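## Task

Take the yellow sponge and the foam block that sit beneath the desk and set both on the bookcase's top surface; if the robot topples or is left leaning at the end, the task counts as failed.

## Robot and tools

Robot: TidyBot++, a four-caster mobile base (0.54 m long, 0.50 m wide, 0.38 m tall) carrying one seven-joint arm that ends in a right five-finger hand. The shoulder sits 0.12 m ahead of the base centre, 0.68 m up. Arm segments: upper arm 0.42 m, forearm 0.31 m, wrist to hand point 0.32 m; the hand point is 0.045 m in front of the palm and 0.07 m off the hand axis. The arm starts folded, hand pointing down, sticking out up to 0.15 m past the base front. A downward-pointing hand reaches at most about 0.93 m above the floor, and only near the base. Cameras: base_camera and wrist_camera (on the wrist, little-finger side, aimed at the hand point; palm appears on the right of its image).

Frames: base frame has its origin on the floor under the base centre, x forward, y left, z up, metres. hand_pose, hand_target and the target argument use it. The odometry frame is the base frame as it was at the start; base_odometry (x, y, heading in rad, left positive, -3.142 to 3.142) counts wheel turns only, so slip shows as travel. base_tilt is in degrees, forward and right positive.

Tool move: one action plus optional cameras and blocking.
- base: object with any of translate_m (forward +, -2 to 2 m), strafe_m (left +, -2 to 2 m), rotate_rad (counter-clockwise +, -6.3 to 6.3). All are offsets from where the base last reported itself, along its axes at command start, not poses.
- joints: absolute targets by name. joint_1_rad (any angle; positive is clockwise seen from above, opposite to heading), joint_2_rad shoulder -2.249 to 2.249 (0 = upper arm vertical, + leans forward), joint_3_rad any angle, joint_4_rad elbow -2.579 to 2.579 (0 straight), joint_5_rad any angle, joint_6_rad wrist -2.099 to 2.099, joint_7_rad any angle (hand roll). Any-angle joints go the short way; send steps under half a turn. Hand keys, each -1 to 1 with +1 open and -1 closed: hand_little, hand_ring, hand_middle, hand_index, hand_thumb_bend, hand_thumb_turn (+1 beside palm, -1 opposite fingers). Settings: hand_force_limit -1 to 1 (about 0 N to 10 N at fingertip, 15 N for thumb motors; starts at 0), hand_speed -0.96 to 1 (starts -0.8; use -0.94 or lower for gentle grips). A camera-forward arm pose: 0, -1.2, 3.142, -2.03, 0, -0.203, -1.832.
- target: one list of seven numbers [x, y, z, qw, qx, qy, qz], an absolute hand pose in the base frame, metres plus quaternion. With target, joints may only carry the hand keys and the two settings. The controller picks joint angles itself; the hand curves and may overshoot. After done it is usually within 4 cm and 10 degrees; correct by adding (wanted minus hand_pose) to the last target. To hold a loaded hand, resend hand_target, not hand_pose.
- speeds: caps for this action: translate_m/strafe_m 0.05 to 0.5 m/s (give one of the two when both move), rotate_rad 0.1 to 1.57 rad/s.
- min_time_s: 0.1 to 8 s, least duration of arm motions.
- cameras: list of base_camera, wrist_camera or all. blocking: true waits until everything rests; false returns in about 0.5 s.
An action lasts at most 15 s; base moves time out after 14 s. Unknown keys make a call invalid; out-of-range values are refused, and a refusal or an uncommanded stop cancels the rest of that reply's move, wait and finished_scene calls.

Other tools: wait(seconds 0 to 10, cameras) returns state, early once moves finish; stop(cameras) brakes all running motions; zoom_image(camera, region [x0, y0, x1, y1] pixels, at most 504 by 504) enlarges the latest image; show_instructions shows reference pages; finished_scene(scene number) ends the scene irreversibly.

Result lines: move says done or the worst status; base_status, joint_status, hand_status report done, moving, off_target, stopped, not_followed, contact_stop, time_out, torque_fault or limit_stop_at_motor_heat. joint_positions also lists finger positions and settings. hand_stopped_by gives six words for little, ring, middle, index, thumb_bend, thumb_turn (moving, target, force, stalled, fault). *_load_n are fingertip loads in N (positive pushed open); a lost grip shows as load near 0. motor_effort is percent of maximum with peak in brackets. on_its_own lists uncommanded actions; pictures names the image order. ARM HIT, MOTOR HOT, OVER-TEMPERATURE FAULT, joint command not followed and pose unreachable are warnings.

Gripping: thumb turned in front (-1) plus fingers wraps objects roughly 0.035 to 0.065 m thick. A motor only starts when its target changes; to squeeze harder raise hand_force_limit and send a more-closed target. The arm sags under load; correct with wanted minus read added to commands, never resend the read angle.

Avoid: driving or turning while the raised arm is caught (tipping risk above about 0.6 m), reaching far out from folded close to furniture, swinging a stretched arm sideways, pushing into furniture (the arm never steers around it), torque faults (joint limits 104.5 N m for 1-4, 51.3 for 5-7), drops, releasing moving objects, slams, and excessive finger force. Long stretched holds heat motors. End the scene only when both items rest on the bookcase and the robot stands upright.

Each tool is called after "Emit:" as name(argument=value, ...) on one line, values as JSON.

Reference images:

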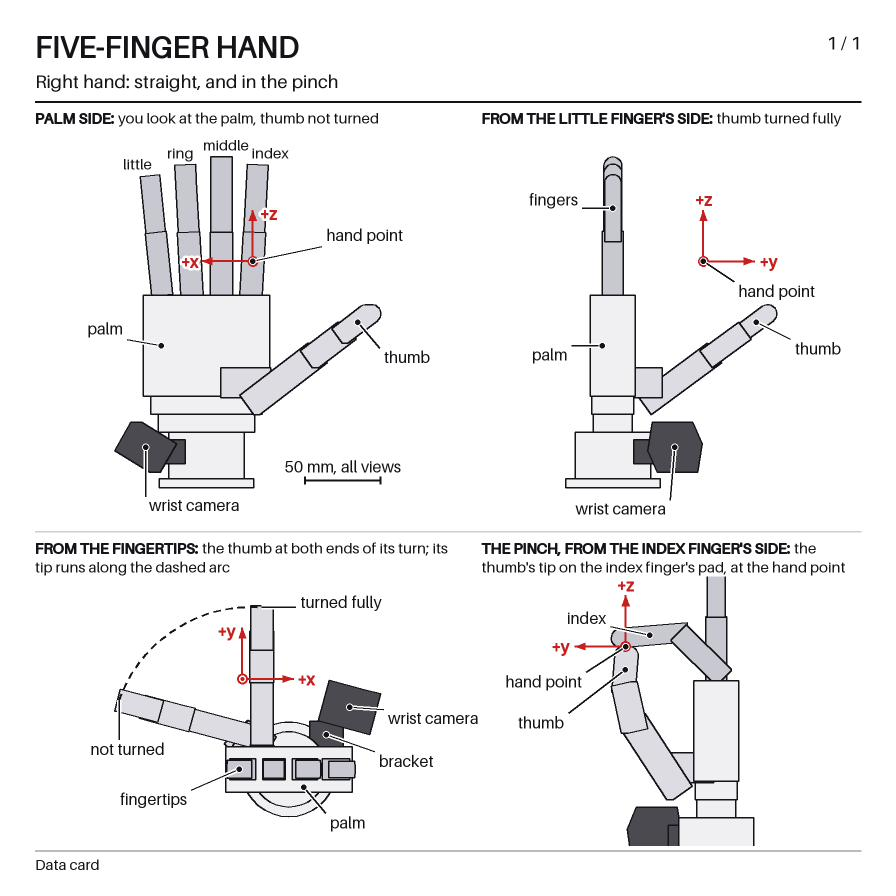

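## Session

Emit:
move(joints={"joint_1_rad":0,"joint_2_rad":-1.2,"joint_3_rad":3.142,"joint_4_rad":-2.03,"joint_5_rad":0,"joint_6_rad":-0.203,"joint_7_rad":-1.832}, cameras=["all"])

Emit:
move(base={"rotate_rad":1.1}, cameras=["all"])

Emit:
move(base={"rotate_rad":1.1}, cameras=["all"])

Emit:
move(base={"rotate_rad":1.1}, cameras=["all"])

Emit:
move(base={"rotate_rad":1.1}, cameras=["all"])

Scene clock: 3.43 s.
move: done
base_odometry: x=+0.000 y=+0.000 heading=+0.000
base_tilt: forward=+0.3 right=+0.1
base_status: not commanded
joint_positions: joint_1_rad=-0.022 joint_2_rad=-1.183 joint_3_rad=+3.130 joint_4_rad=-2.041 joint_5_rad=-0.032 joint_6_rad=-0.292 joint_7_rad=+4.399 hand_little=+1.000 hand_ring=+1.000 hand_middle=+1.000 hand_index=+1.000 hand_thumb_turn=+1.000 hand_thumb_bend=+1.000 hand_force_limit=+0.000 hand_speed=-0.800
joint_status: all done
hand_stopped_by: target,target,target,target,target,target
little_load_n: 0.0
ring_load_n: 0.0
middle_load_n: 0.0
index_load_n: 0.0
thumb_bend_load_n: 0.0
thumb_turn_load_n: 0.0
motor_effort: joint_1_rad=+0(2) joint_2_rad=+15(17) joint_3_rad=+1(3) joint_4_rad=+14(18) joint_5_rad=-1(2) joint_6_rad=+8(9) joint_7_rad=+0(2)
hand_pose: x=+0.2826 y=-0.0327 z=+1.1339 quat_wxyz=(+0.154, -0.538, +0.077, -0.825) (m; base frame)
hand_target: x=+0.2586 y=-0.0490 z=+1.1725 quat_wxyz=(+0.113, -0.490, +0.065, -0.862) (m; base frame)
hand_status: not commanded
pictures: base_camera, wrist_camera
Images, in order (width x height): base_camera 644x364, wrist_camera 504x504.

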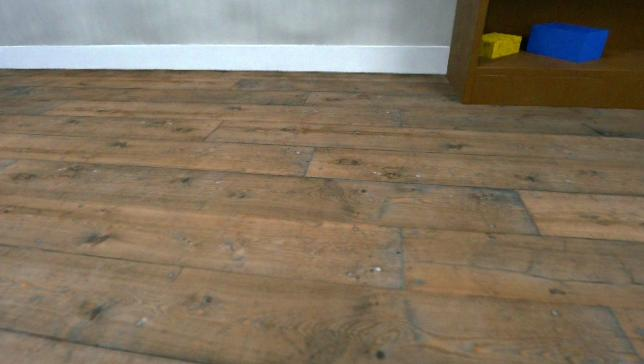

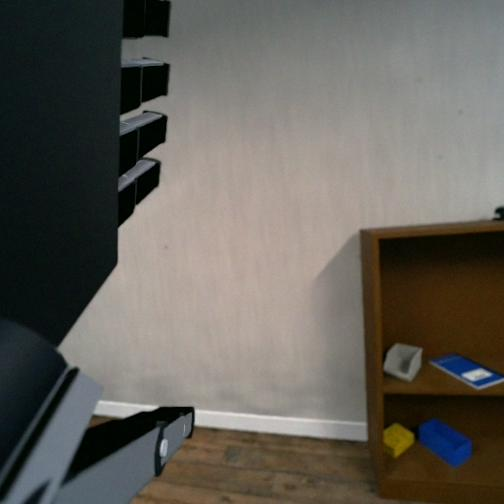

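Scene clock: 5.40 s.
move: done
base_odometry: x=+0.000 y=+0.000 heading=+1.099
base_tilt: forward=+0.3 right=+0.1
base_status: done
joint_positions: joint_1_rad=-0.018 joint_2_rad=-1.183 joint_3_rad=+3.131 joint_4_rad=-2.041 joint_5_rad=-0.032 joint_6_rad=-0.291 joint_7_rad=+4.402 hand_little=+1.000 hand_ring=+1.000 hand_middle=+1.000 hand_index=+1.000 hand_thumb_turn=+1.000 hand_thumb_bend=+1.000 hand_force_limit=+0.000 hand_speed=-0.800
joint_status: not commanded
hand_stopped_by: target,target,target,target,target,target
little_load_n: 0.0
ring_load_n: 0.0
middle_load_n: 0.0
index_load_n: 0.0
thumb_bend_load_n: 0.0
thumb_turn_load_n: 0.0
motor_effort: joint_1_rad=+0(1) joint_2_rad=+15(17) joint_3_rad=+1(2) joint_4_rad=+14(15) joint_5_rad=+0(1) joint_6_rad=+8(8) joint_7_rad=+1(1)
hand_pose: x=+0.2824 y=-0.0341 z=+1.1342 quat_wxyz=(+0.151, -0.538, +0.078, -0.826) (m; base frame)
hand_target: x=+0.2586 y=-0.0490 z=+1.1725 quat_wxyz=(+0.113, -0.490, +0.065, -0.862) (m; base frame)
hand_status: not commanded
pictures: base_camera, wrist_camera
Images, in order (width x height): base_camera 644x364, wrist_camera 504x504.

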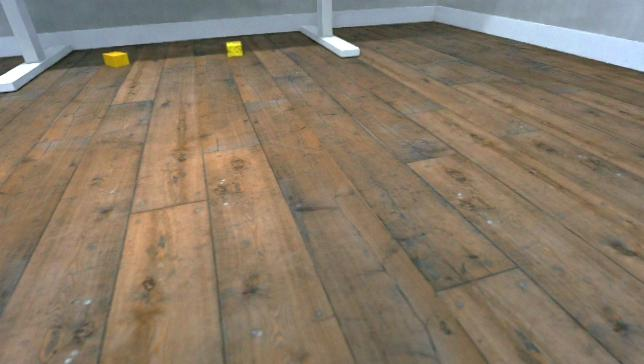

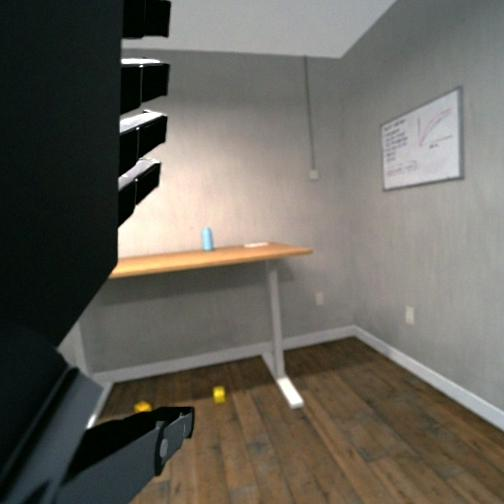

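Scene clock: 7.37 s.
move: done
base_odometry: x=+0.000 y=+0.000 heading=+2.199
base_tilt: forward=+0.3 right=+0.1
base_status: done
joint_positions: joint_1_rad=-0.017 joint_2_rad=-1.183 joint_3_rad=+3.132 joint_4_rad=-2.041 joint_5_rad=-0.032 joint_6_rad=-0.291 joint_7_rad=+4.402 hand_little=+1.000 hand_ring=+1.000 hand_middle=+1.000 hand_index=+1.000 hand_thumb_turn=+1.000 hand_thumb_bend=+1.000 hand_force_limit=+0.000 hand_speed=-0.800
joint_status: not commanded
hand_stopped_by: target,target,target,target,target,target
little_load_n: 0.0
ring_load_n: 0.0
middle_load_n: 0.0
index_load_n: 0.0
thumb_bend_load_n: 0.0
thumb_turn_load_n: 0.0
motor_effort: joint_1_rad=+0(2) joint_2_rad=+16(16) joint_3_rad=+1(2) joint_4_rad=+14(15) joint_5_rad=+0(2) joint_6_rad=+8(8) joint_7_rad=+1(1)
hand_pose: x=+0.2823 y=-0.0346 z=+1.1342 quat_wxyz=(+0.151, -0.538, +0.079, -0.826) (m; base frame)
hand_target: x=+0.2586 y=-0.0490 z=+1.1725 quat_wxyz=(+0.113, -0.490, +0.065, -0.862) (m; base frame)
hand_status: not commanded
pictures: base_camera, wrist_camera
Images, in order (width x height): base_camera 644x364, wrist_camera 504x504.

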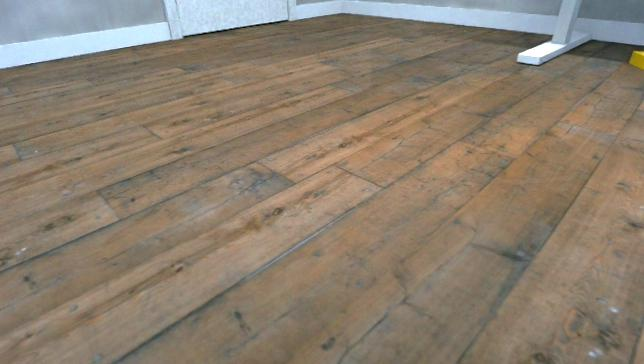

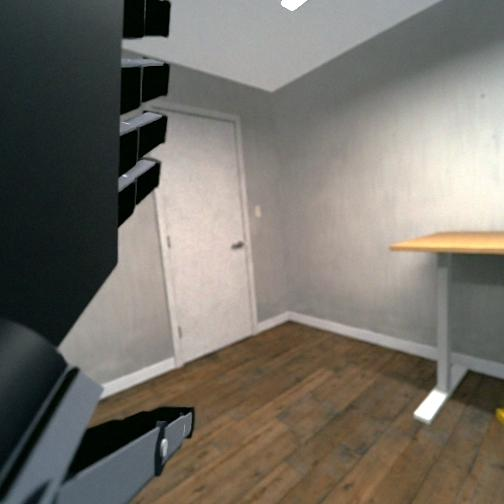

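Scene clock: 9.33 s.
move: done
base_odometry: x=+0.000 y=+0.000 heading=-2.985
base_tilt: forward=+0.3 right=+0.1
base_status: done
joint_positions: joint_1_rad=-0.016 joint_2_rad=-1.183 joint_3_rad=+3.132 joint_4_rad=-2.041 joint_5_rad=-0.032 joint_6_rad=-0.291 joint_7_rad=+4.402 hand_little=+1.000 hand_ring=+1.000 hand_middle=+1.000 hand_index=+1.000 hand_thumb_turn=+1.000 hand_thumb_bend=+1.000 hand_force_limit=+0.000 hand_speed=-0.800
joint_status: not commanded
hand_stopped_by: target,target,target,target,target,target
little_load_n: 0.0
ring_load_n: 0.0
middle_load_n: 0.0
index_load_n: 0.0
thumb_bend_load_n: 0.0
thumb_turn_load_n: 0.0
motor_effort: joint_1_rad=+1(1) joint_2_rad=+16(16) joint_3_rad=+1(2) joint_4_rad=+15(15) joint_5_rad=+0(2) joint_6_rad=+8(8) joint_7_rad=+0(1)
hand_pose: x=+0.2823 y=-0.0348 z=+1.1342 quat_wxyz=(+0.151, -0.537, +0.079, -0.826) (m; base frame)
hand_target: x=+0.2586 y=-0.0490 z=+1.1725 quat_wxyz=(+0.113, -0.490, +0.065, -0.862) (m; base frame)
hand_status: not commanded
pictures: base_camera, wrist_camera
Images, in order (width x height): base_camera 644x364, wrist_camera 504x504.

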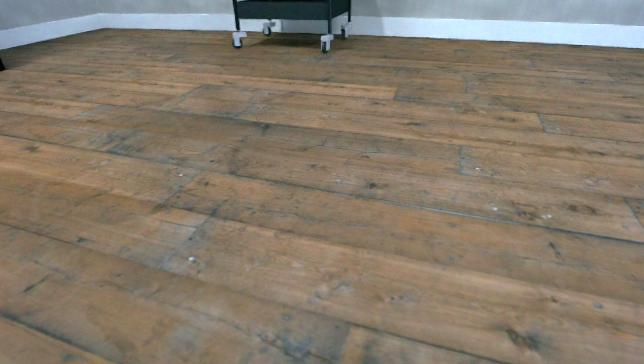

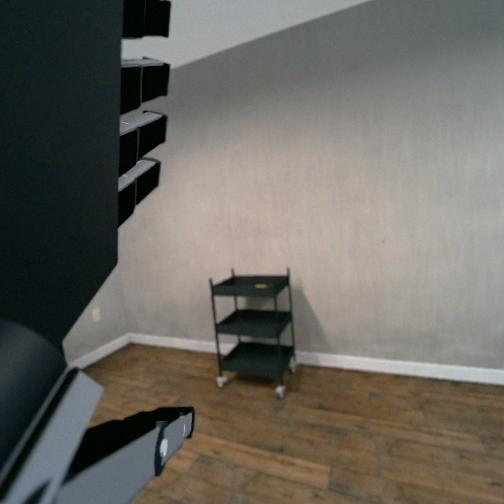

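Scene clock: 11.30 s.
move: done
base_odometry: x=+0.000 y=+0.000 heading=-1.886
base_tilt: forward=+0.3 right=+0.1
base_status: done
joint_positions: joint_1_rad=-0.016 joint_2_rad=-1.183 joint_3_rad=+3.132 joint_4_rad=-2.041 joint_5_rad=-0.032 joint_6_rad=-0.291 joint_7_rad=+4.402 hand_little=+1.000 hand_ring=+1.000 hand_middle=+1.000 hand_index=+1.000 hand_thumb_turn=+1.000 hand_thumb_bend=+1.000 hand_force_limit=+0.000 hand_speed=-0.800
joint_status: not commanded
hand_stopped_by: target,target,target,target,target,target
little_load_n: 0.0
ring_load_n: 0.0
middle_load_n: 0.0
index_load_n: 0.0
thumb_bend_load_n: 0.0
thumb_turn_load_n: 0.0
motor_effort: joint_1_rad=+1(1) joint_2_rad=+15(17) joint_3_rad=+1(2) joint_4_rad=+14(15) joint_5_rad=-1(1) joint_6_rad=+8(8) joint_7_rad=+0(2)
hand_pose: x=+0.2823 y=-0.0350 z=+1.1342 quat_wxyz=(+0.150, -0.537, +0.079, -0.826) (m; base frame)
hand_target: x=+0.2586 y=-0.0490 z=+1.1725 quat_wxyz=(+0.113, -0.490, +0.065, -0.862) (m; base frame)
hand_status: not commanded
pictures: base_camera, wrist_camera
Images, in order (width x height): base_camera 644x364, wrist_camera 504x504.

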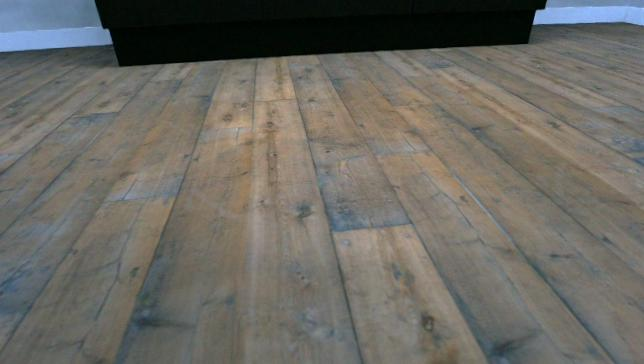

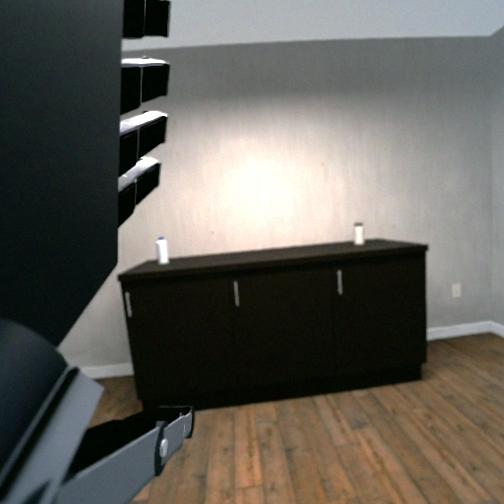

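Emit:
move(base={"rotate_rad":-2.892}, joints={"joint_1_rad":0.0,"joint_2_rad":1.567,"joint_3_rad":3.142,"joint_4_rad":-1.66,"joint_5_rad":0.04,"joint_6_rad":1.06,"joint_7_rad":3.095,"hand_speed":0.3,"hand_thumb_turn":-1,"hand_index":0.6,"hand_middle":0.6,"hand_ring":0.6,"hand_little":0.6})

Emit:
move(base={"translate_m":0.77,"strafe_m":-0.25}, cameras=["all"])

Scene clock: 25.90 s.
move: done
base_odometry: x=+0.000 y=+0.000 heading=+1.506
base_tilt: forward=+0.4 right=+0.1
base_status: done
joint_positions: joint_1_rad=+0.004 joint_2_rad=+1.529 joint_3_rad=+3.145 joint_4_rad=-1.674 joint_5_rad=-0.032 joint_6_rad=+0.972 joint_7_rad=+3.146 hand_little=+0.600 hand_ring=+0.600 hand_middle=+0.600 hand_index=+0.600 hand_thumb_turn=-1.000 hand_thumb_bend=+1.000 hand_force_limit=+0.000 hand_speed=+0.300
joint_status: all done
hand_stopped_by: target,target,target,target,target,target
little_load_n: 0.0
ring_load_n: 0.0
middle_load_n: 0.0
index_load_n: 0.0
thumb_bend_load_n: 0.0
thumb_turn_load_n: 0.0
motor_effort: joint_1_rad=+0(4) joint_2_rad=-31(36) joint_3_rad=+0(5) joint_4_rad=+3(17) joint_5_rad=+0(3) joint_6_rad=+7(9) joint_7_rad=+1(2)
hand_pose: x=+0.7383 y=+0.0196 z=+0.1401 quat_wxyz=(+0.303, -0.626, +0.644, -0.319) (m; base frame)
hand_target: x=+0.7449 y=+0.0448 z=+0.1409 quat_wxyz=(+0.346, -0.622, +0.627, -0.316) (m; base frame)
hand_status: not commanded
pictures: none

Scene clock: 28.77 s.
move: done
base_odometry: x=+0.300 y=+0.752 heading=+1.505
base_tilt: forward=+0.4 right=+0.1
base_status: done
joint_positions: joint_1_rad=+0.004 joint_2_rad=+1.531 joint_3_rad=+3.145 joint_4_rad=-1.667 joint_5_rad=-0.031 joint_6_rad=+0.978 joint_7_rad=+3.145 hand_little=+0.600 hand_ring=+0.600 hand_middle=+0.600 hand_index=+0.600 hand_thumb_turn=-1.000 hand_thumb_bend=+1.000 hand_force_limit=+0.000 hand_speed=+0.300
joint_status: not commanded
hand_stopped_by: target,target,target,target,target,target
little_load_n: 0.0
ring_load_n: 0.0
middle_load_n: 0.0
index_load_n: -0.5
thumb_bend_load_n: 0.0
thumb_turn_load_n: 0.0
motor_effort: joint_1_rad=+1(2) joint_2_rad=-32(33) joint_3_rad=+0(1) joint_4_rad=+3(4) joint_5_rad=-1(2) joint_6_rad=+7(7) joint_7_rad=+1(1)
hand_pose: x=+0.7427 y=+0.0197 z=+0.1416 quat_wxyz=(+0.307, -0.624, +0.643, -0.322) (m; base frame)
hand_target: x=+0.7449 y=+0.0448 z=+0.1409 quat_wxyz=(+0.346, -0.622, +0.627, -0.316) (m; base frame)
hand_status: not commanded
pictures: base_camera, wrist_camera
Images, in order (width x height): base_camera 644x364, wrist_camera 504x504.

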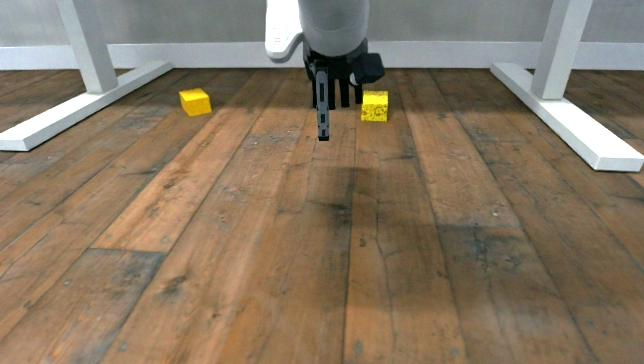

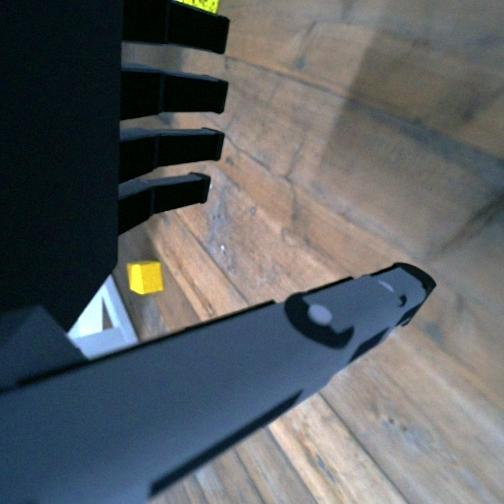

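Emit:
zoom_image(camera="base_camera", region=[320, 70, 440, 140])

Emit:
zoom_image(camera="base_camera", region=[140, 70, 260, 140])

Scaled by 4.200.

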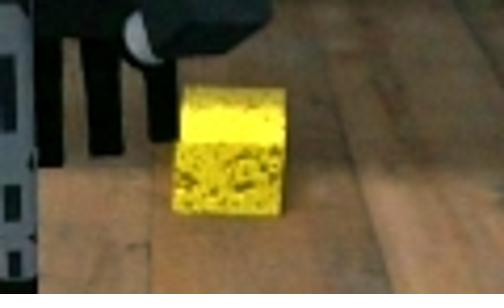

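Scaled by 4.200.

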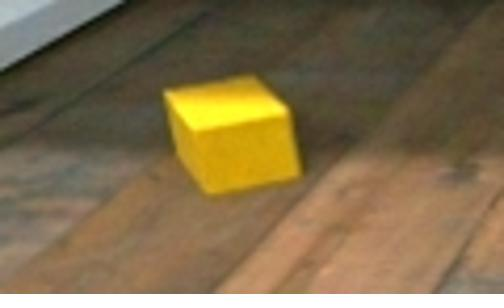

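Emit:
move(base={"translate_m":0.373,"strafe_m":-0.035,"rotate_rad":-0.134}, speeds={"translate_m":0.35}, joints={"hand_index":1,"hand_middle":1}, cameras=["all"])

Scene clock: 56.97 s.
move: done
base_odometry: x=+0.359 y=+1.122 heading=+1.370
base_tilt: forward=+0.4 right=+0.1
base_status: done
joint_positions: joint_1_rad=+0.008 joint_2_rad=+1.532 joint_3_rad=+3.146 joint_4_rad=-1.665 joint_5_rad=-0.030 joint_6_rad=+0.980 joint_7_rad=+3.144 hand_little=+0.600 hand_ring=+0.600 hand_middle=+1.000 hand_index=+1.000 hand_thumb_turn=-1.000 hand_thumb_bend=+1.000 hand_force_limit=+0.000 hand_speed=+0.300
joint_status: all done
hand_stopped_by: target,target,target,target,target,target
little_load_n: 0.0
ring_load_n: 0.0
middle_load_n: 0.0
index_load_n: 0.0
thumb_bend_load_n: 0.0
thumb_turn_load_n: 0.0
motor_effort: joint_1_rad=+1(4) joint_2_rad=-31(33) joint_3_rad=+0(3) joint_4_rad=+3(4) joint_5_rad=-1(2) joint_6_rad=+7(7) joint_7_rad=+1(1)
hand_pose: x=+0.7437 y=+0.0174 z=+0.1417 quat_wxyz=(+0.307, -0.623, +0.643, -0.324) (m; base frame)
hand_target: x=+0.7449 y=+0.0448 z=+0.1409 quat_wxyz=(+0.346, -0.622, +0.627, -0.316) (m; base frame)
hand_status: not commanded
pictures: base_camera, wrist_camera
Images, in order (width x height): base_camera 644x364, wrist_camera 504x504.

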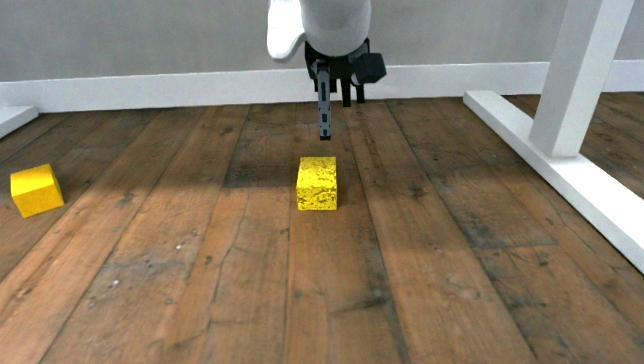

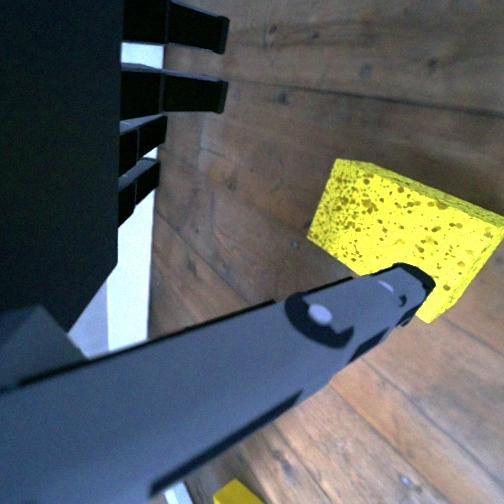

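Emit:
move(joints={"joint_2_rad":1.689,"joint_4_rad":-1.524,"joint_6_rad":0.84}, min_time_s=1.5, cameras=["all"])

Scene clock: 66.83 s.
move: done
base_odometry: x=+0.359 y=+1.122 heading=+1.370
base_tilt: forward=+0.4 right=+0.1
base_status: not commanded
joint_positions: joint_1_rad=+0.008 joint_2_rad=+1.648 joint_3_rad=+3.146 joint_4_rad=-1.538 joint_5_rad=-0.030 joint_6_rad=+0.919 joint_7_rad=+3.144 hand_little=+0.600 hand_ring=+0.600 hand_middle=+1.000 hand_index=+1.000 hand_thumb_turn=-1.000 hand_thumb_bend=+1.000 hand_force_limit=+0.000 hand_speed=+0.300
joint_status: all done
hand_stopped_by: target,target,target,target,target,target
little_load_n: 0.0
ring_load_n: 0.0
middle_load_n: 0.0
index_load_n: 0.0
thumb_bend_load_n: 0.0
thumb_turn_load_n: 0.5
motor_effort: joint_1_rad=+0(1) joint_2_rad=-31(33) joint_3_rad=+0(1) joint_4_rad=+3(4) joint_5_rad=-1(2) joint_6_rad=+7(8) joint_7_rad=+0(2)
hand_pose: x=+0.7344 y=+0.0180 z=+0.0825 quat_wxyz=(+0.292, -0.630, +0.651, -0.308) (m; base frame)
hand_target: x=+0.6946 y=+0.0427 z=+0.0464 quat_wxyz=(+0.277, -0.653, +0.658, -0.253) (m; base frame)
hand_status: not commanded
pictures: base_camera, wrist_camera
Images, in order (width x height): base_camera 644x364, wrist_camera 504x504.

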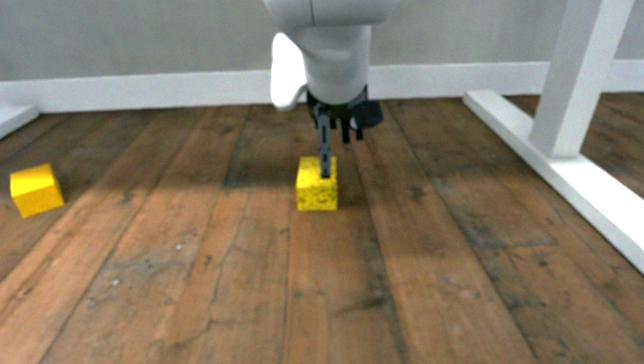

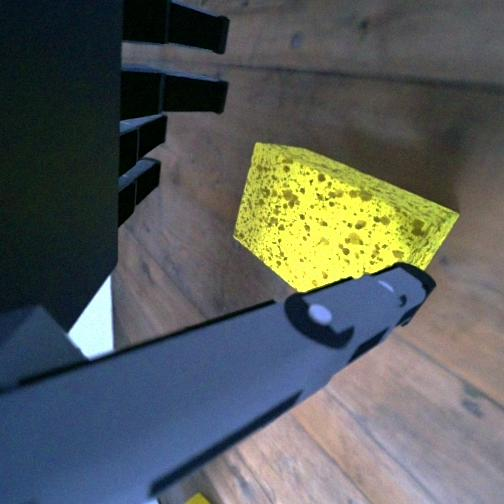

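Emit:
move(base={"strafe_m":0.006}, joints={"joint_2_rad":1.77,"joint_4_rad":-1.432,"joint_6_rad":0.827}, min_time_s=1.5, cameras=["all"])

Scene clock: 76.03 s.
move: done
base_odometry: x=+0.353 y=+1.124 heading=+1.370
base_tilt: forward=+0.3 right=+0.1
base_status: done
joint_positions: joint_1_rad=+0.007 joint_2_rad=+1.727 joint_3_rad=+3.146 joint_4_rad=-1.446 joint_5_rad=-0.030 joint_6_rad=+0.908 joint_7_rad=+3.144 hand_little=+0.600 hand_ring=+0.600 hand_middle=+1.000 hand_index=+1.000 hand_thumb_turn=-1.000 hand_thumb_bend=+1.000 hand_force_limit=+0.000 hand_speed=+0.300
joint_status: all done
hand_stopped_by: target,target,target,target,target,target
little_load_n: 0.0
ring_load_n: 0.0
middle_load_n: 0.0
index_load_n: 0.0
thumb_bend_load_n: 0.0
thumb_turn_load_n: 0.0
motor_effort: joint_1_rad=+0(4) joint_2_rad=-31(33) joint_3_rad=-1(2) joint_4_rad=+3(4) joint_5_rad=+0(1) joint_6_rad=+7(8) joint_7_rad=+0(1)
hand_pose: x=+0.7348 y=+0.0193 z=+0.0498 quat_wxyz=(+0.293, -0.630, +0.650, -0.307) (m; base frame)
hand_target: x=+0.6921 y=+0.0426 z=+0.0121 quat_wxyz=(+0.276, -0.653, +0.658, -0.252) (m; base frame)
hand_status: not commanded
pictures: base_camera, wrist_camera
Images, in order (width x height): base_camera 644x364, wrist_camera 504x504.

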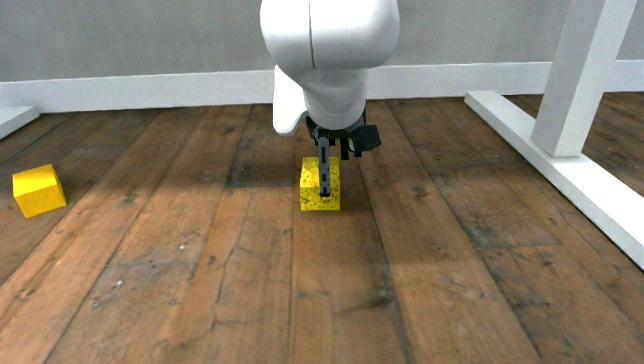

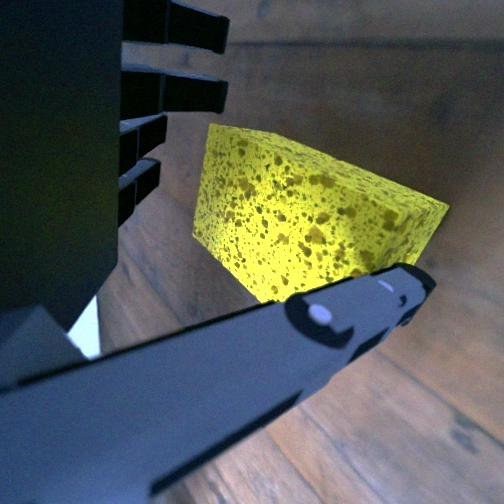

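Emit:
move(joints={"joint_2_rad":1.818,"joint_4_rad":-1.384,"joint_6_rad":0.82}, min_time_s=1)

Emit:
move(joints={"hand_speed":-0.8,"hand_force_limit":-0.2,"hand_index":0.2,"hand_middle":0.2}, cameras=["all"])

Scene clock: 80.50 s.
move: done
base_odometry: x=+0.353 y=+1.124 heading=+1.370
base_tilt: forward=+0.4 right=+0.1
base_status: not commanded
joint_positions: joint_1_rad=+0.007 joint_2_rad=+1.775 joint_3_rad=+3.146 joint_4_rad=-1.399 joint_5_rad=-0.030 joint_6_rad=+0.901 joint_7_rad=+3.144 hand_little=+0.600 hand_ring=+0.600 hand_middle=+1.000 hand_index=+1.000 hand_thumb_turn=-1.000 hand_thumb_bend=+1.000 hand_force_limit=+0.000 hand_speed=+0.300
joint_status: all done
hand_stopped_by: target,target,target,target,target,target
little_load_n: 0.0
ring_load_n: 0.0
middle_load_n: 0.0
index_load_n: 0.0
thumb_bend_load_n: 0.0
thumb_turn_load_n: 0.0
motor_effort: joint_1_rad=+0(1) joint_2_rad=-31(32) joint_3_rad=+0(1) joint_4_rad=+3(4) joint_5_rad=-1(2) joint_6_rad=+7(8) joint_7_rad=+0(1)
hand_pose: x=+0.7287 y=+0.0194 z=+0.0280 quat_wxyz=(+0.290, -0.632, +0.651, -0.305) (m; base frame)
hand_target: x=+0.6857 y=+0.0425 z=-0.0088 quat_wxyz=(+0.274, -0.654, +0.659, -0.250) (m; base frame)
hand_status: not commanded
pictures: none

Scene clock: 82.20 s.
move: off_target
base_odometry: x=+0.353 y=+1.124 heading=+1.370
base_tilt: forward=+0.4 right=+0.1
base_status: not commanded
joint_positions: joint_1_rad=+0.007 joint_2_rad=+1.775 joint_3_rad=+3.146 joint_4_rad=-1.385 joint_5_rad=-0.030 joint_6_rad=+0.901 joint_7_rad=+3.144 hand_little=+0.600 hand_ring=+0.600 hand_middle=+0.707 hand_index=+0.706 hand_thumb_turn=-1.000 hand_thumb_bend=+1.000 hand_force_limit=-0.200 hand_speed=-0.800
joint_status: hand_middle off_target (ended at +0.707, target +0.200); hand_index off_target (ended at +0.706, target +0.200); the others done
hand_stopped_by: target,target,force,force,target,target
little_load_n: 0.5
ring_load_n: 0.0
middle_load_n: 4.0
index_load_n: 3.5
thumb_bend_load_n: 1.5
thumb_turn_load_n: 0.5
motor_effort: joint_1_rad=-1(1) joint_2_rad=-28(31) joint_3_rad=-2(2) joint_4_rad=+3(3) joint_5_rad=+0(1) joint_6_rad=+4(7) joint_7_rad=+0(1)
hand_pose: x=+0.7368 y=+0.0195 z=+0.0309 quat_wxyz=(+0.295, -0.629, +0.649, -0.309) (m; base frame)
hand_target: x=+0.6857 y=+0.0425 z=-0.0088 quat_wxyz=(+0.274, -0.654, +0.659, -0.250) (m; base frame)
hand_status: not commanded
pictures: base_camera, wrist_camera
Images, in order (width x height): base_camera 644x364, wrist_camera 504x504.

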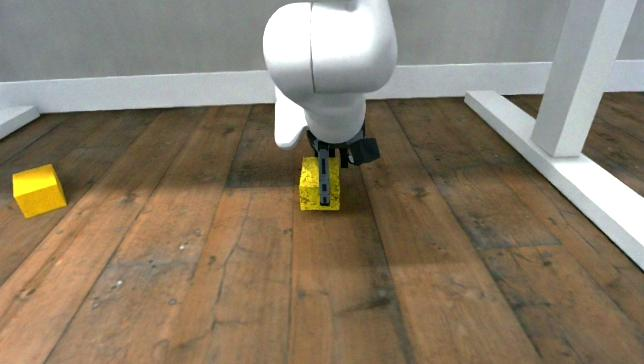

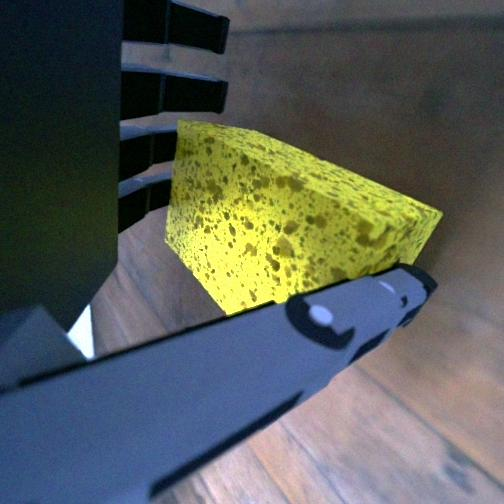

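Emit:
move(joints={"hand_speed":-0.85,"hand_force_limit":0.2,"hand_index":0.1,"hand_middle":0.1})

Emit:
move(joints={"joint_2_rad":1.64,"joint_4_rad":-1.50,"joint_6_rad":0.84}, min_time_s=2, cameras=["all"])

Scene clock: 84.90 s.
move: off_target
base_odometry: x=+0.353 y=+1.124 heading=+1.370
base_tilt: forward=+0.4 right=+0.1
base_status: not commanded
joint_positions: joint_1_rad=+0.007 joint_2_rad=+1.775 joint_3_rad=+3.146 joint_4_rad=-1.383 joint_5_rad=-0.030 joint_6_rad=+0.901 joint_7_rad=+3.143 hand_little=+0.600 hand_ring=+0.600 hand_middle=+0.682 hand_index=+0.681 hand_thumb_turn=-1.000 hand_thumb_bend=+1.001 hand_force_limit=+0.200 hand_speed=-0.850
joint_status: hand_middle off_target (ended at +0.682, target +0.100); hand_index off_target (ended at +0.681, target +0.100); the others done
hand_stopped_by: target,target,force,force,target,target
little_load_n: 0.5
ring_load_n: 0.0
middle_load_n: 6.0
index_load_n: 6.0
thumb_bend_load_n: 3.0
thumb_turn_load_n: 0.5
motor_effort: joint_1_rad=-1(1) joint_2_rad=-27(28) joint_3_rad=-2(2) joint_4_rad=+3(3) joint_5_rad=+0(1) joint_6_rad=+4(4) joint_7_rad=+0(1)
hand_pose: x=+0.7374 y=+0.0195 z=+0.0311 quat_wxyz=(+0.295, -0.629, +0.649, -0.309) (m; base frame)
hand_target: x=+0.6857 y=+0.0425 z=-0.0088 quat_wxyz=(+0.274, -0.654, +0.659, -0.250) (m; base frame)
hand_status: not commanded
pictures: none

Scene clock: 87.20 s.
move: done
base_odometry: x=+0.353 y=+1.124 heading=+1.370
base_tilt: forward=+0.4 right=+0.1
base_status: not commanded
joint_positions: joint_1_rad=+0.007 joint_2_rad=+1.664 joint_3_rad=+3.146 joint_4_rad=-1.486 joint_5_rad=-0.030 joint_6_rad=+0.901 joint_7_rad=+3.143 hand_little=+0.600 hand_ring=+0.600 hand_middle=+0.682 hand_index=+0.681 hand_thumb_turn=-1.000 hand_thumb_bend=+1.001 hand_force_limit=+0.200 hand_speed=-0.850
joint_status: all done
hand_stopped_by: target,target,force,force,target,target
little_load_n: 0.0
ring_load_n: 0.0
middle_load_n: 5.5
index_load_n: 6.0
thumb_bend_load_n: 2.5
thumb_turn_load_n: 1.0
motor_effort: joint_1_rad=+0(1) joint_2_rad=-31(33) joint_3_rad=+0(2) joint_4_rad=+4(4) joint_5_rad=+0(1) joint_6_rad=+7(8) joint_7_rad=+1(1)
hand_pose: x=+0.7494 y=+0.0193 z=+0.0792 quat_wxyz=(+0.298, -0.627, +0.648, -0.312) (m; base frame)
hand_target: x=+0.7388 y=+0.0427 z=+0.0800 quat_wxyz=(+0.301, -0.643, +0.647, -0.276) (m; base frame)
hand_status: not commanded
pictures: base_camera, wrist_camera
Images, in order (width x height): base_camera 644x364, wrist_camera 504x504.

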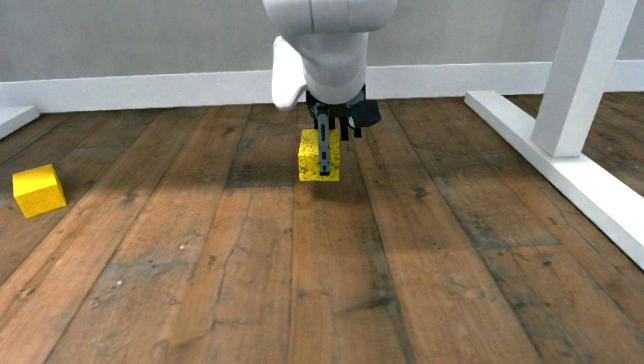

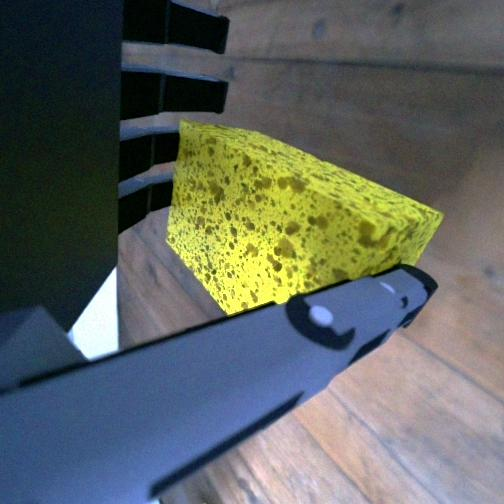

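Emit:
move(base={"translate_m":-0.6})

Emit:
move(base={"rotate_rad":-1.435}, speeds={"rotate_rad":1.1})

Emit:
move(base={"translate_m":-0.2,"strafe_m":-1.0}, joints={"joint_2_rad":0.06,"joint_4_rad":-0.51,"joint_6_rad":-1.5}, min_time_s=4, cameras=["all"])

Scene clock: 98.77 s.
move: done
base_odometry: x=+0.233 y=+0.536 heading=+1.370
base_tilt: forward=+0.3 right=+0.1
base_status: done
joint_positions: joint_1_rad=+0.007 joint_2_rad=+1.658 joint_3_rad=+3.146 joint_4_rad=-1.493 joint_5_rad=-0.030 joint_6_rad=+0.901 joint_7_rad=+3.143 hand_little=+0.600 hand_ring=+0.600 hand_middle=+0.682 hand_index=+0.681 hand_thumb_turn=-1.000 hand_thumb_bend=+1.001 hand_force_limit=+0.200 hand_speed=-0.850
joint_status: not commanded
hand_stopped_by: target,target,force,force,target,target
little_load_n: 0.0
ring_load_n: 0.0
middle_load_n: 6.0
index_load_n: 6.0
thumb_bend_load_n: 2.5
thumb_turn_load_n: 1.0
motor_effort: joint_1_rad=+0(1) joint_2_rad=-32(33) joint_3_rad=+0(1) joint_4_rad=+3(5) joint_5_rad=-1(2) joint_6_rad=+7(7) joint_7_rad=+1(1)
hand_pose: x=+0.7493 y=+0.0193 z=+0.0817 quat_wxyz=(+0.298, -0.628, +0.648, -0.312) (m; base frame)
hand_target: x=+0.7388 y=+0.0427 z=+0.0800 quat_wxyz=(+0.301, -0.643, +0.647, -0.276) (m; base frame)
hand_status: not commanded
pictures: none

Scene clock: 101.23 s.
move: done
base_odometry: x=+0.233 y=+0.536 heading=-0.065
base_tilt: forward=+0.3 right=+0.1
base_status: done
joint_positions: joint_1_rad=+0.005 joint_2_rad=+1.656 joint_3_rad=+3.144 joint_4_rad=-1.493 joint_5_rad=-0.029 joint_6_rad=+0.901 joint_7_rad=+3.143 hand_little=+0.600 hand_ring=+0.600 hand_middle=+0.682 hand_index=+0.681 hand_thumb_turn=-1.000 hand_thumb_bend=+1.001 hand_force_limit=+0.200 hand_speed=-0.850
joint_status: not commanded
hand_stopped_by: target,target,force,force,target,target
little_load_n: 0.0
ring_load_n: 0.0
middle_load_n: 5.5
index_load_n: 6.0
thumb_bend_load_n: 3.0
thumb_turn_load_n: 1.0
motor_effort: joint_1_rad=+1(4) joint_2_rad=-32(33) joint_3_rad=-1(3) joint_4_rad=+4(4) joint_5_rad=-1(2) joint_6_rad=+7(7) joint_7_rad=+1(1)
hand_pose: x=+0.7500 y=+0.0214 z=+0.0826 quat_wxyz=(+0.299, -0.628, +0.647, -0.312) (m; base frame)
hand_target: x=+0.7388 y=+0.0427 z=+0.0800 quat_wxyz=(+0.301, -0.643, +0.647, -0.276) (m; base frame)
hand_status: not commanded
pictures: none

Scene clock: 105.90 s.
move: done
base_odometry: x=-0.031 y=-0.449 heading=-0.066
base_tilt: forward=+0.3 right=+0.1
base_status: done
joint_positions: joint_1_rad=+0.003 joint_2_rad=+0.054 joint_3_rad=+3.143 joint_4_rad=-0.518 joint_5_rad=-0.029 joint_6_rad=-1.416 joint_7_rad=+3.143 hand_little=+0.600 hand_ring=+0.600 hand_middle=+0.682 hand_index=+0.681 hand_thumb_turn=-1.000 hand_thumb_bend=+1.001 hand_force_limit=+0.200 hand_speed=-0.850
joint_status: all done
hand_stopped_by: target,target,force,force,target,target
little_load_n: 0.0
ring_load_n: 0.0
middle_load_n: 6.0
index_load_n: 6.0
thumb_bend_load_n: 2.5
thumb_turn_load_n: 1.0
motor_effort: joint_1_rad=+0(3) joint_2_rad=-12(41) joint_3_rad=+0(2) joint_4_rad=+12(18) joint_5_rad=-1(2) joint_6_rad=+8(9) joint_7_rad=+0(1)
hand_pose: x=+0.5811 y=+0.0395 z=+1.1815 quat_wxyz=(+0.394, -0.596, +0.589, -0.378) (m; base frame)
hand_target: x=+0.5695 y=+0.0217 z=+1.1602 quat_wxyz=(+0.357, -0.587, +0.628, -0.365) (m; base frame)
hand_status: not commanded
pictures: base_camera, wrist_camera
Images, in order (width x height): base_camera 644x364, wrist_camera 504x504.

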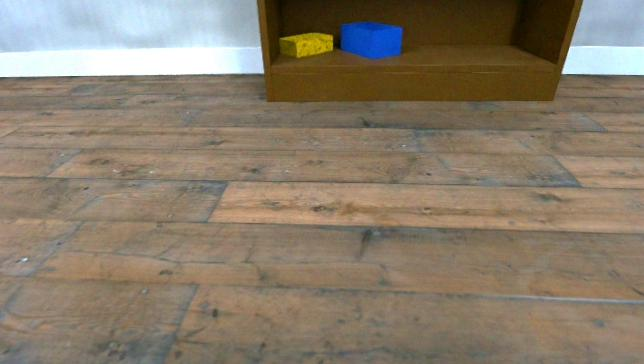

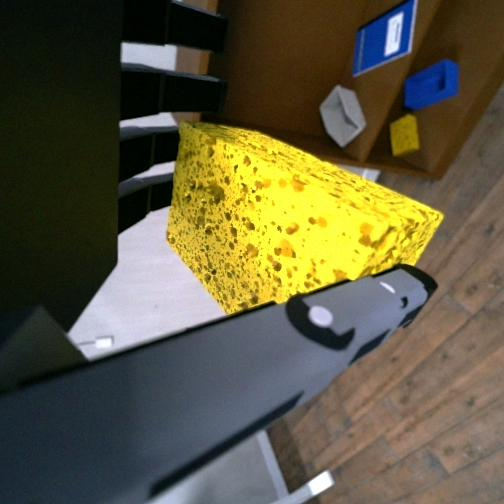

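Emit:
zoom_image(camera="wrist_camera", region=[120, 0, 240, 130])

Scaled by 3.877.

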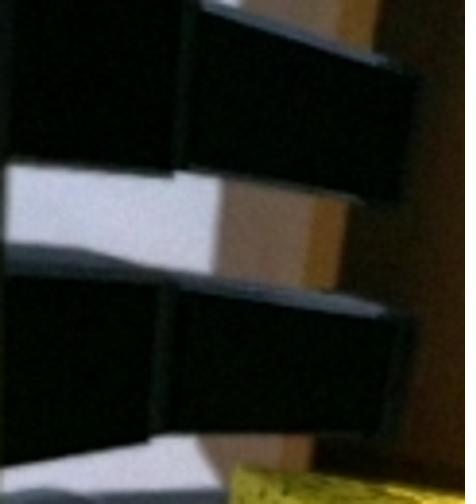

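Emit:
move(base={"translate_m":0.845}, speeds={"translate_m":0.35})

Emit:
move(joints={"joint_2_rad":0.055,"joint_4_rad":-0.40,"joint_6_rad":-1.82}, min_time_s=1.5, cameras=["all"])

Emit:
move(joints={"joint_2_rad":-0.09,"joint_4_rad":-0.755,"joint_6_rad":-1.51}, min_time_s=2, cameras=["wrist_camera"])

Scene clock: 116.90 s.
move: done
base_odometry: x=+0.812 y=-0.505 heading=-0.067
base_tilt: forward=+0.3 right=+0.1
base_status: done
joint_positions: joint_1_rad=+0.003 joint_2_rad=+0.056 joint_3_rad=+3.143 joint_4_rad=-0.517 joint_5_rad=-0.029 joint_6_rad=-1.420 joint_7_rad=+3.143 hand_little=+0.600 hand_ring=+0.600 hand_middle=+0.682 hand_index=+0.681 hand_thumb_turn=-1.000 hand_thumb_bend=+1.001 hand_force_limit=+0.200 hand_speed=-0.850
joint_status: not commanded
hand_stopped_by: target,target,force,force,target,target
little_load_n: 0.0
ring_load_n: 0.0
middle_load_n: 5.5
index_load_n: 6.0
thumb_bend_load_n: 2.5
thumb_turn_load_n: 1.0
motor_effort: joint_1_rad=+0(1) joint_2_rad=-10(15) joint_3_rad=+0(1) joint_4_rad=+11(12) joint_5_rad=-1(2) joint_6_rad=+8(8) joint_7_rad=-1(1)
hand_pose: x=+0.5814 y=+0.0394 z=+1.1798 quat_wxyz=(+0.392, -0.597, +0.590, -0.376) (m; base frame)
hand_target: x=+0.5695 y=+0.0217 z=+1.1602 quat_wxyz=(+0.357, -0.587, +0.628, -0.365) (m; base frame)
hand_status: not commanded
pictures: none

Scene clock: 118.70 s.
move: done
base_odometry: x=+0.812 y=-0.505 heading=-0.067
base_tilt: forward=+0.3 right=+0.1
base_status: not commanded
joint_positions: joint_1_rad=+0.003 joint_2_rad=+0.056 joint_3_rad=+3.143 joint_4_rad=-0.417 joint_5_rad=-0.029 joint_6_rad=-1.737 joint_7_rad=+3.143 hand_little=+0.600 hand_ring=+0.600 hand_middle=+0.682 hand_index=+0.681 hand_thumb_turn=-1.000 hand_thumb_bend=+1.001 hand_force_limit=+0.200 hand_speed=-0.850
joint_status: all done
hand_stopped_by: target,target,force,force,target,target
little_load_n: 0.0
ring_load_n: 0.0
middle_load_n: 5.5
index_load_n: 6.0
thumb_bend_load_n: 2.5
thumb_turn_load_n: 1.0
motor_effort: joint_1_rad=+1(1) joint_2_rad=-10(12) joint_3_rad=+0(1) joint_4_rad=+10(12) joint_5_rad=-1(2) joint_6_rad=+7(8) joint_7_rad=+1(1)
hand_pose: x=+0.5075 y=+0.0392 z=+1.1419 quat_wxyz=(+0.325, -0.637, +0.626, -0.311) (m; base frame)
hand_target: x=+0.4888 y=+0.0229 z=+1.1306 quat_wxyz=(+0.293, -0.617, +0.665, -0.301) (m; base frame)
hand_status: not commanded
pictures: base_camera, wrist_camera
Images, in order (width x height): base_camera 644x364, wrist_camera 504x504.

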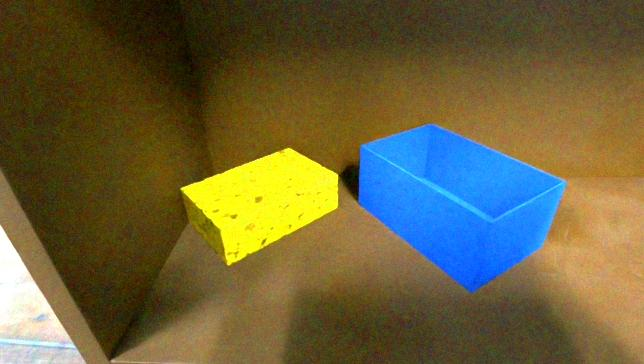

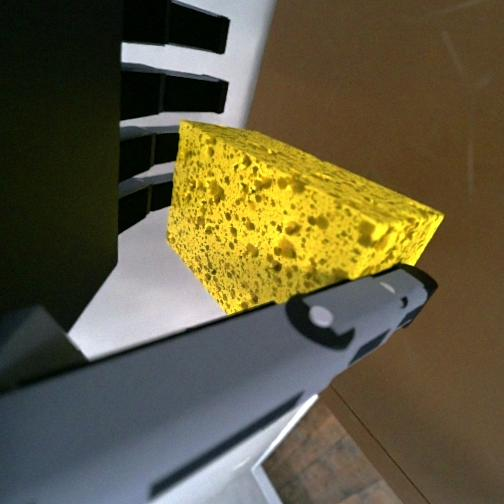

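Scene clock: 120.97 s.
move: done
base_odometry: x=+0.812 y=-0.505 heading=-0.067
base_tilt: forward=+0.4 right=+0.1
base_status: not commanded
joint_positions: joint_1_rad=+0.003 joint_2_rad=-0.070 joint_3_rad=+3.143 joint_4_rad=-0.737 joint_5_rad=-0.029 joint_6_rad=-1.599 joint_7_rad=+3.143 hand_little=+0.600 hand_ring=+0.600 hand_middle=+0.682 hand_index=+0.681 hand_thumb_turn=-1.000 hand_thumb_bend=+1.001 hand_force_limit=+0.200 hand_speed=-0.850
joint_status: all done
hand_stopped_by: target,target,force,force,target,target
little_load_n: 0.0
ring_load_n: 0.0
middle_load_n: 5.5
index_load_n: 5.5
thumb_bend_load_n: 3.0
thumb_turn_load_n: 1.0
motor_effort: joint_1_rad=+1(1) joint_2_rad=-7(11) joint_3_rad=+0(1) joint_4_rad=+12(12) joint_5_rad=-1(2) joint_6_rad=+7(9) joint_7_rad=+0(1)
hand_pose: x=+0.4923 y=+0.0395 z=+1.0966 quat_wxyz=(+0.308, -0.644, +0.637, -0.292) (m; base frame)
hand_target: x=+0.5078 y=+0.0217 z=+1.1163 quat_wxyz=(+0.323, -0.605, +0.646, -0.334) (m; base frame)
hand_status: not commanded
pictures: wrist_camera
Images, in order (width x height): wrist_camera 504x504.

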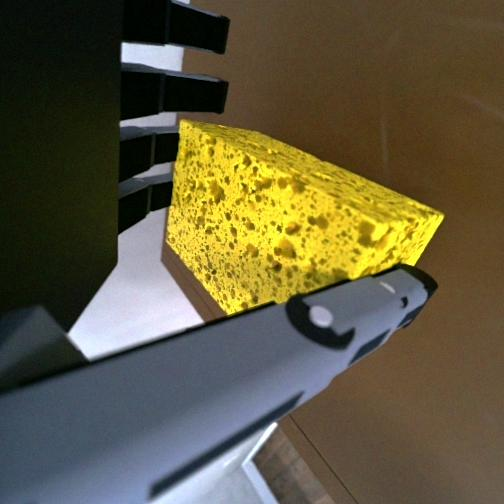

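Emit:
move(joints={"joint_2_rad":-0.125,"joint_4_rad":-0.85,"joint_6_rad":-1.44}, min_time_s=1.5)

Emit:
move(joints={"joint_2_rad":-0.143,"joint_4_rad":-0.9,"joint_6_rad":-1.41}, min_time_s=1, cameras=["wrist_camera"])

Scene clock: 131.13 s.
move: done
base_odometry: x=+0.812 y=-0.505 heading=-0.067
base_tilt: forward=+0.4 right=+0.1
base_status: not commanded
joint_positions: joint_1_rad=+0.003 joint_2_rad=-0.110 joint_3_rad=+3.143 joint_4_rad=-0.825 joint_5_rad=-0.029 joint_6_rad=-1.524 joint_7_rad=+3.143 hand_little=+0.600 hand_ring=+0.600 hand_middle=+0.682 hand_index=+0.681 hand_thumb_turn=-1.000 hand_thumb_bend=+1.001 hand_force_limit=+0.200 hand_speed=-0.850
joint_status: all done
hand_stopped_by: target,target,force,force,target,target
little_load_n: 0.0
ring_load_n: 0.0
middle_load_n: 5.5
index_load_n: 6.0
thumb_bend_load_n: 2.5
thumb_turn_load_n: 1.5
motor_effort: joint_1_rad=+0(1) joint_2_rad=-6(9) joint_3_rad=+0(1) joint_4_rad=+12(13) joint_5_rad=-1(2) joint_6_rad=+7(8) joint_7_rad=+0(1)
hand_pose: x=+0.4937 y=+0.0396 z=+1.0912 quat_wxyz=(+0.317, -0.639, +0.633, -0.300) (m; base frame)
hand_target: x=+0.5099 y=+0.0217 z=+1.1049 quat_wxyz=(+0.326, -0.604, +0.644, -0.337) (m; base frame)
hand_status: not commanded
pictures: none

Scene clock: 132.43 s.
move: done
base_odometry: x=+0.812 y=-0.505 heading=-0.067
base_tilt: forward=+0.3 right=+0.1
base_status: not commanded
joint_positions: joint_1_rad=+0.003 joint_2_rad=-0.135 joint_3_rad=+3.143 joint_4_rad=-0.868 joint_5_rad=-0.029 joint_6_rad=-1.483 joint_7_rad=+3.142 hand_little=+0.600 hand_ring=+0.600 hand_middle=+0.682 hand_index=+0.681 hand_thumb_turn=-1.000 hand_thumb_bend=+1.001 hand_force_limit=+0.200 hand_speed=-0.850
joint_status: all done
hand_stopped_by: target,target,force,force,target,target
little_load_n: 0.0
ring_load_n: 0.0
middle_load_n: 6.0
index_load_n: 5.5
thumb_bend_load_n: 2.5
thumb_turn_load_n: 1.5
motor_effort: joint_1_rad=+1(1) joint_2_rad=-5(7) joint_3_rad=+0(1) joint_4_rad=+11(12) joint_5_rad=+0(1) joint_6_rad=+5(7) joint_7_rad=+0(1)
hand_pose: x=+0.4931 y=+0.0397 z=+1.0914 quat_wxyz=(+0.324, -0.635, +0.630, -0.307) (m; base frame)
hand_target: x=+0.5093 y=+0.0216 z=+1.0966 quat_wxyz=(+0.326, -0.605, +0.644, -0.337) (m; base frame)
hand_status: not commanded
pictures: wrist_camera
Images, in order (width x height): wrist_camera 504x504.

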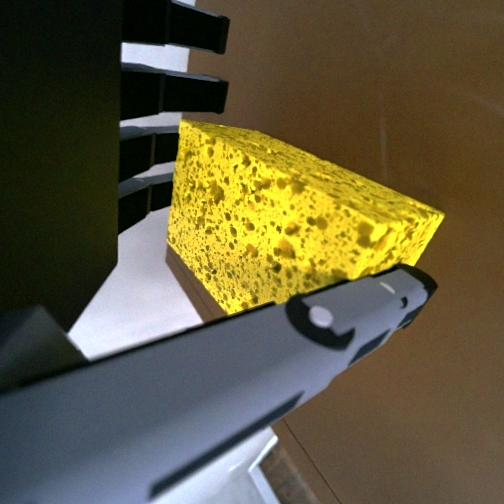

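Emit:
move(joints={"hand_speed":-0.88,"hand_index":1,"hand_middle":1}, cameras=["wrist_camera"])

Emit:
move(joints={"joint_2_rad":0.03,"joint_4_rad":-0.40,"joint_6_rad":-1.78}, min_time_s=2, cameras=["wrist_camera"])

Scene clock: 137.23 s.
move: done
base_odometry: x=+0.812 y=-0.505 heading=-0.067
base_tilt: forward=+0.3 right=+0.1
base_status: not commanded
joint_positions: joint_1_rad=+0.003 joint_2_rad=-0.135 joint_3_rad=+3.143 joint_4_rad=-0.881 joint_5_rad=-0.029 joint_6_rad=-1.483 joint_7_rad=+3.142 hand_little=+0.600 hand_ring=+0.600 hand_middle=+1.000 hand_index=+1.000 hand_thumb_turn=-1.000 hand_thumb_bend=+1.000 hand_force_limit=+0.200 hand_speed=-0.880
joint_status: all done
hand_stopped_by: target,target,target,target,target,target
little_load_n: 0.0
ring_load_n: 0.0
middle_load_n: 0.0
index_load_n: 0.0
thumb_bend_load_n: 0.0
thumb_turn_load_n: 0.0
motor_effort: joint_1_rad=+0(1) joint_2_rad=-6(7) joint_3_rad=+0(1) joint_4_rad=+13(13) joint_5_rad=-1(2) joint_6_rad=+7(7) joint_7_rad=+0(1)
hand_pose: x=+0.4929 y=+0.0397 z=+1.0857 quat_wxyz=(+0.320, -0.637, +0.632, -0.303) (m; base frame)
hand_target: x=+0.5093 y=+0.0216 z=+1.0966 quat_wxyz=(+0.326, -0.605, +0.644, -0.337) (m; base frame)
hand_status: not commanded
pictures: wrist_camera
Images, in order (width x height): wrist_camera 504x504.

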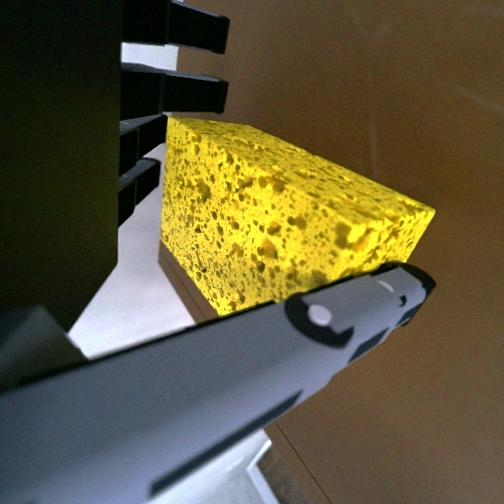

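Scene clock: 139.53 s.
move: done
base_odometry: x=+0.812 y=-0.505 heading=-0.067
base_tilt: forward=+0.3 right=+0.1
base_status: not commanded
joint_positions: joint_1_rad=+0.003 joint_2_rad=+0.006 joint_3_rad=+3.143 joint_4_rad=-0.416 joint_5_rad=-0.029 joint_6_rad=-1.696 joint_7_rad=+3.142 hand_little=+0.600 hand_ring=+0.600 hand_middle=+1.000 hand_index=+1.000 hand_thumb_turn=-1.000 hand_thumb_bend=+1.000 hand_force_limit=+0.200 hand_speed=-0.880
joint_status: all done
hand_stopped_by: target,target,target,target,target,target
little_load_n: 0.0
ring_load_n: 0.0
middle_load_n: 0.0
index_load_n: 0.0
thumb_bend_load_n: 0.0
thumb_turn_load_n: 0.0
motor_effort: joint_1_rad=+0(1) joint_2_rad=-7(9) joint_3_rad=+1(1) joint_4_rad=+9(14) joint_5_rad=-1(1) joint_6_rad=+7(8) joint_7_rad=+1(1)
hand_pose: x=+0.4933 y=+0.0394 z=+1.1709 quat_wxyz=(+0.354, -0.621, +0.611, -0.339) (m; base frame)
hand_target: x=+0.4872 y=+0.0227 z=+1.1484 quat_wxyz=(+0.314, -0.608, +0.655, -0.321) (m; base frame)
hand_status: not commanded
pictures: wrist_camera
Images, in order (width x height): wrist_camera 504x504.

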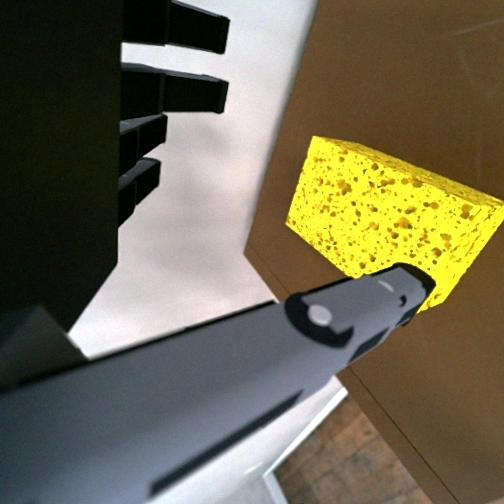

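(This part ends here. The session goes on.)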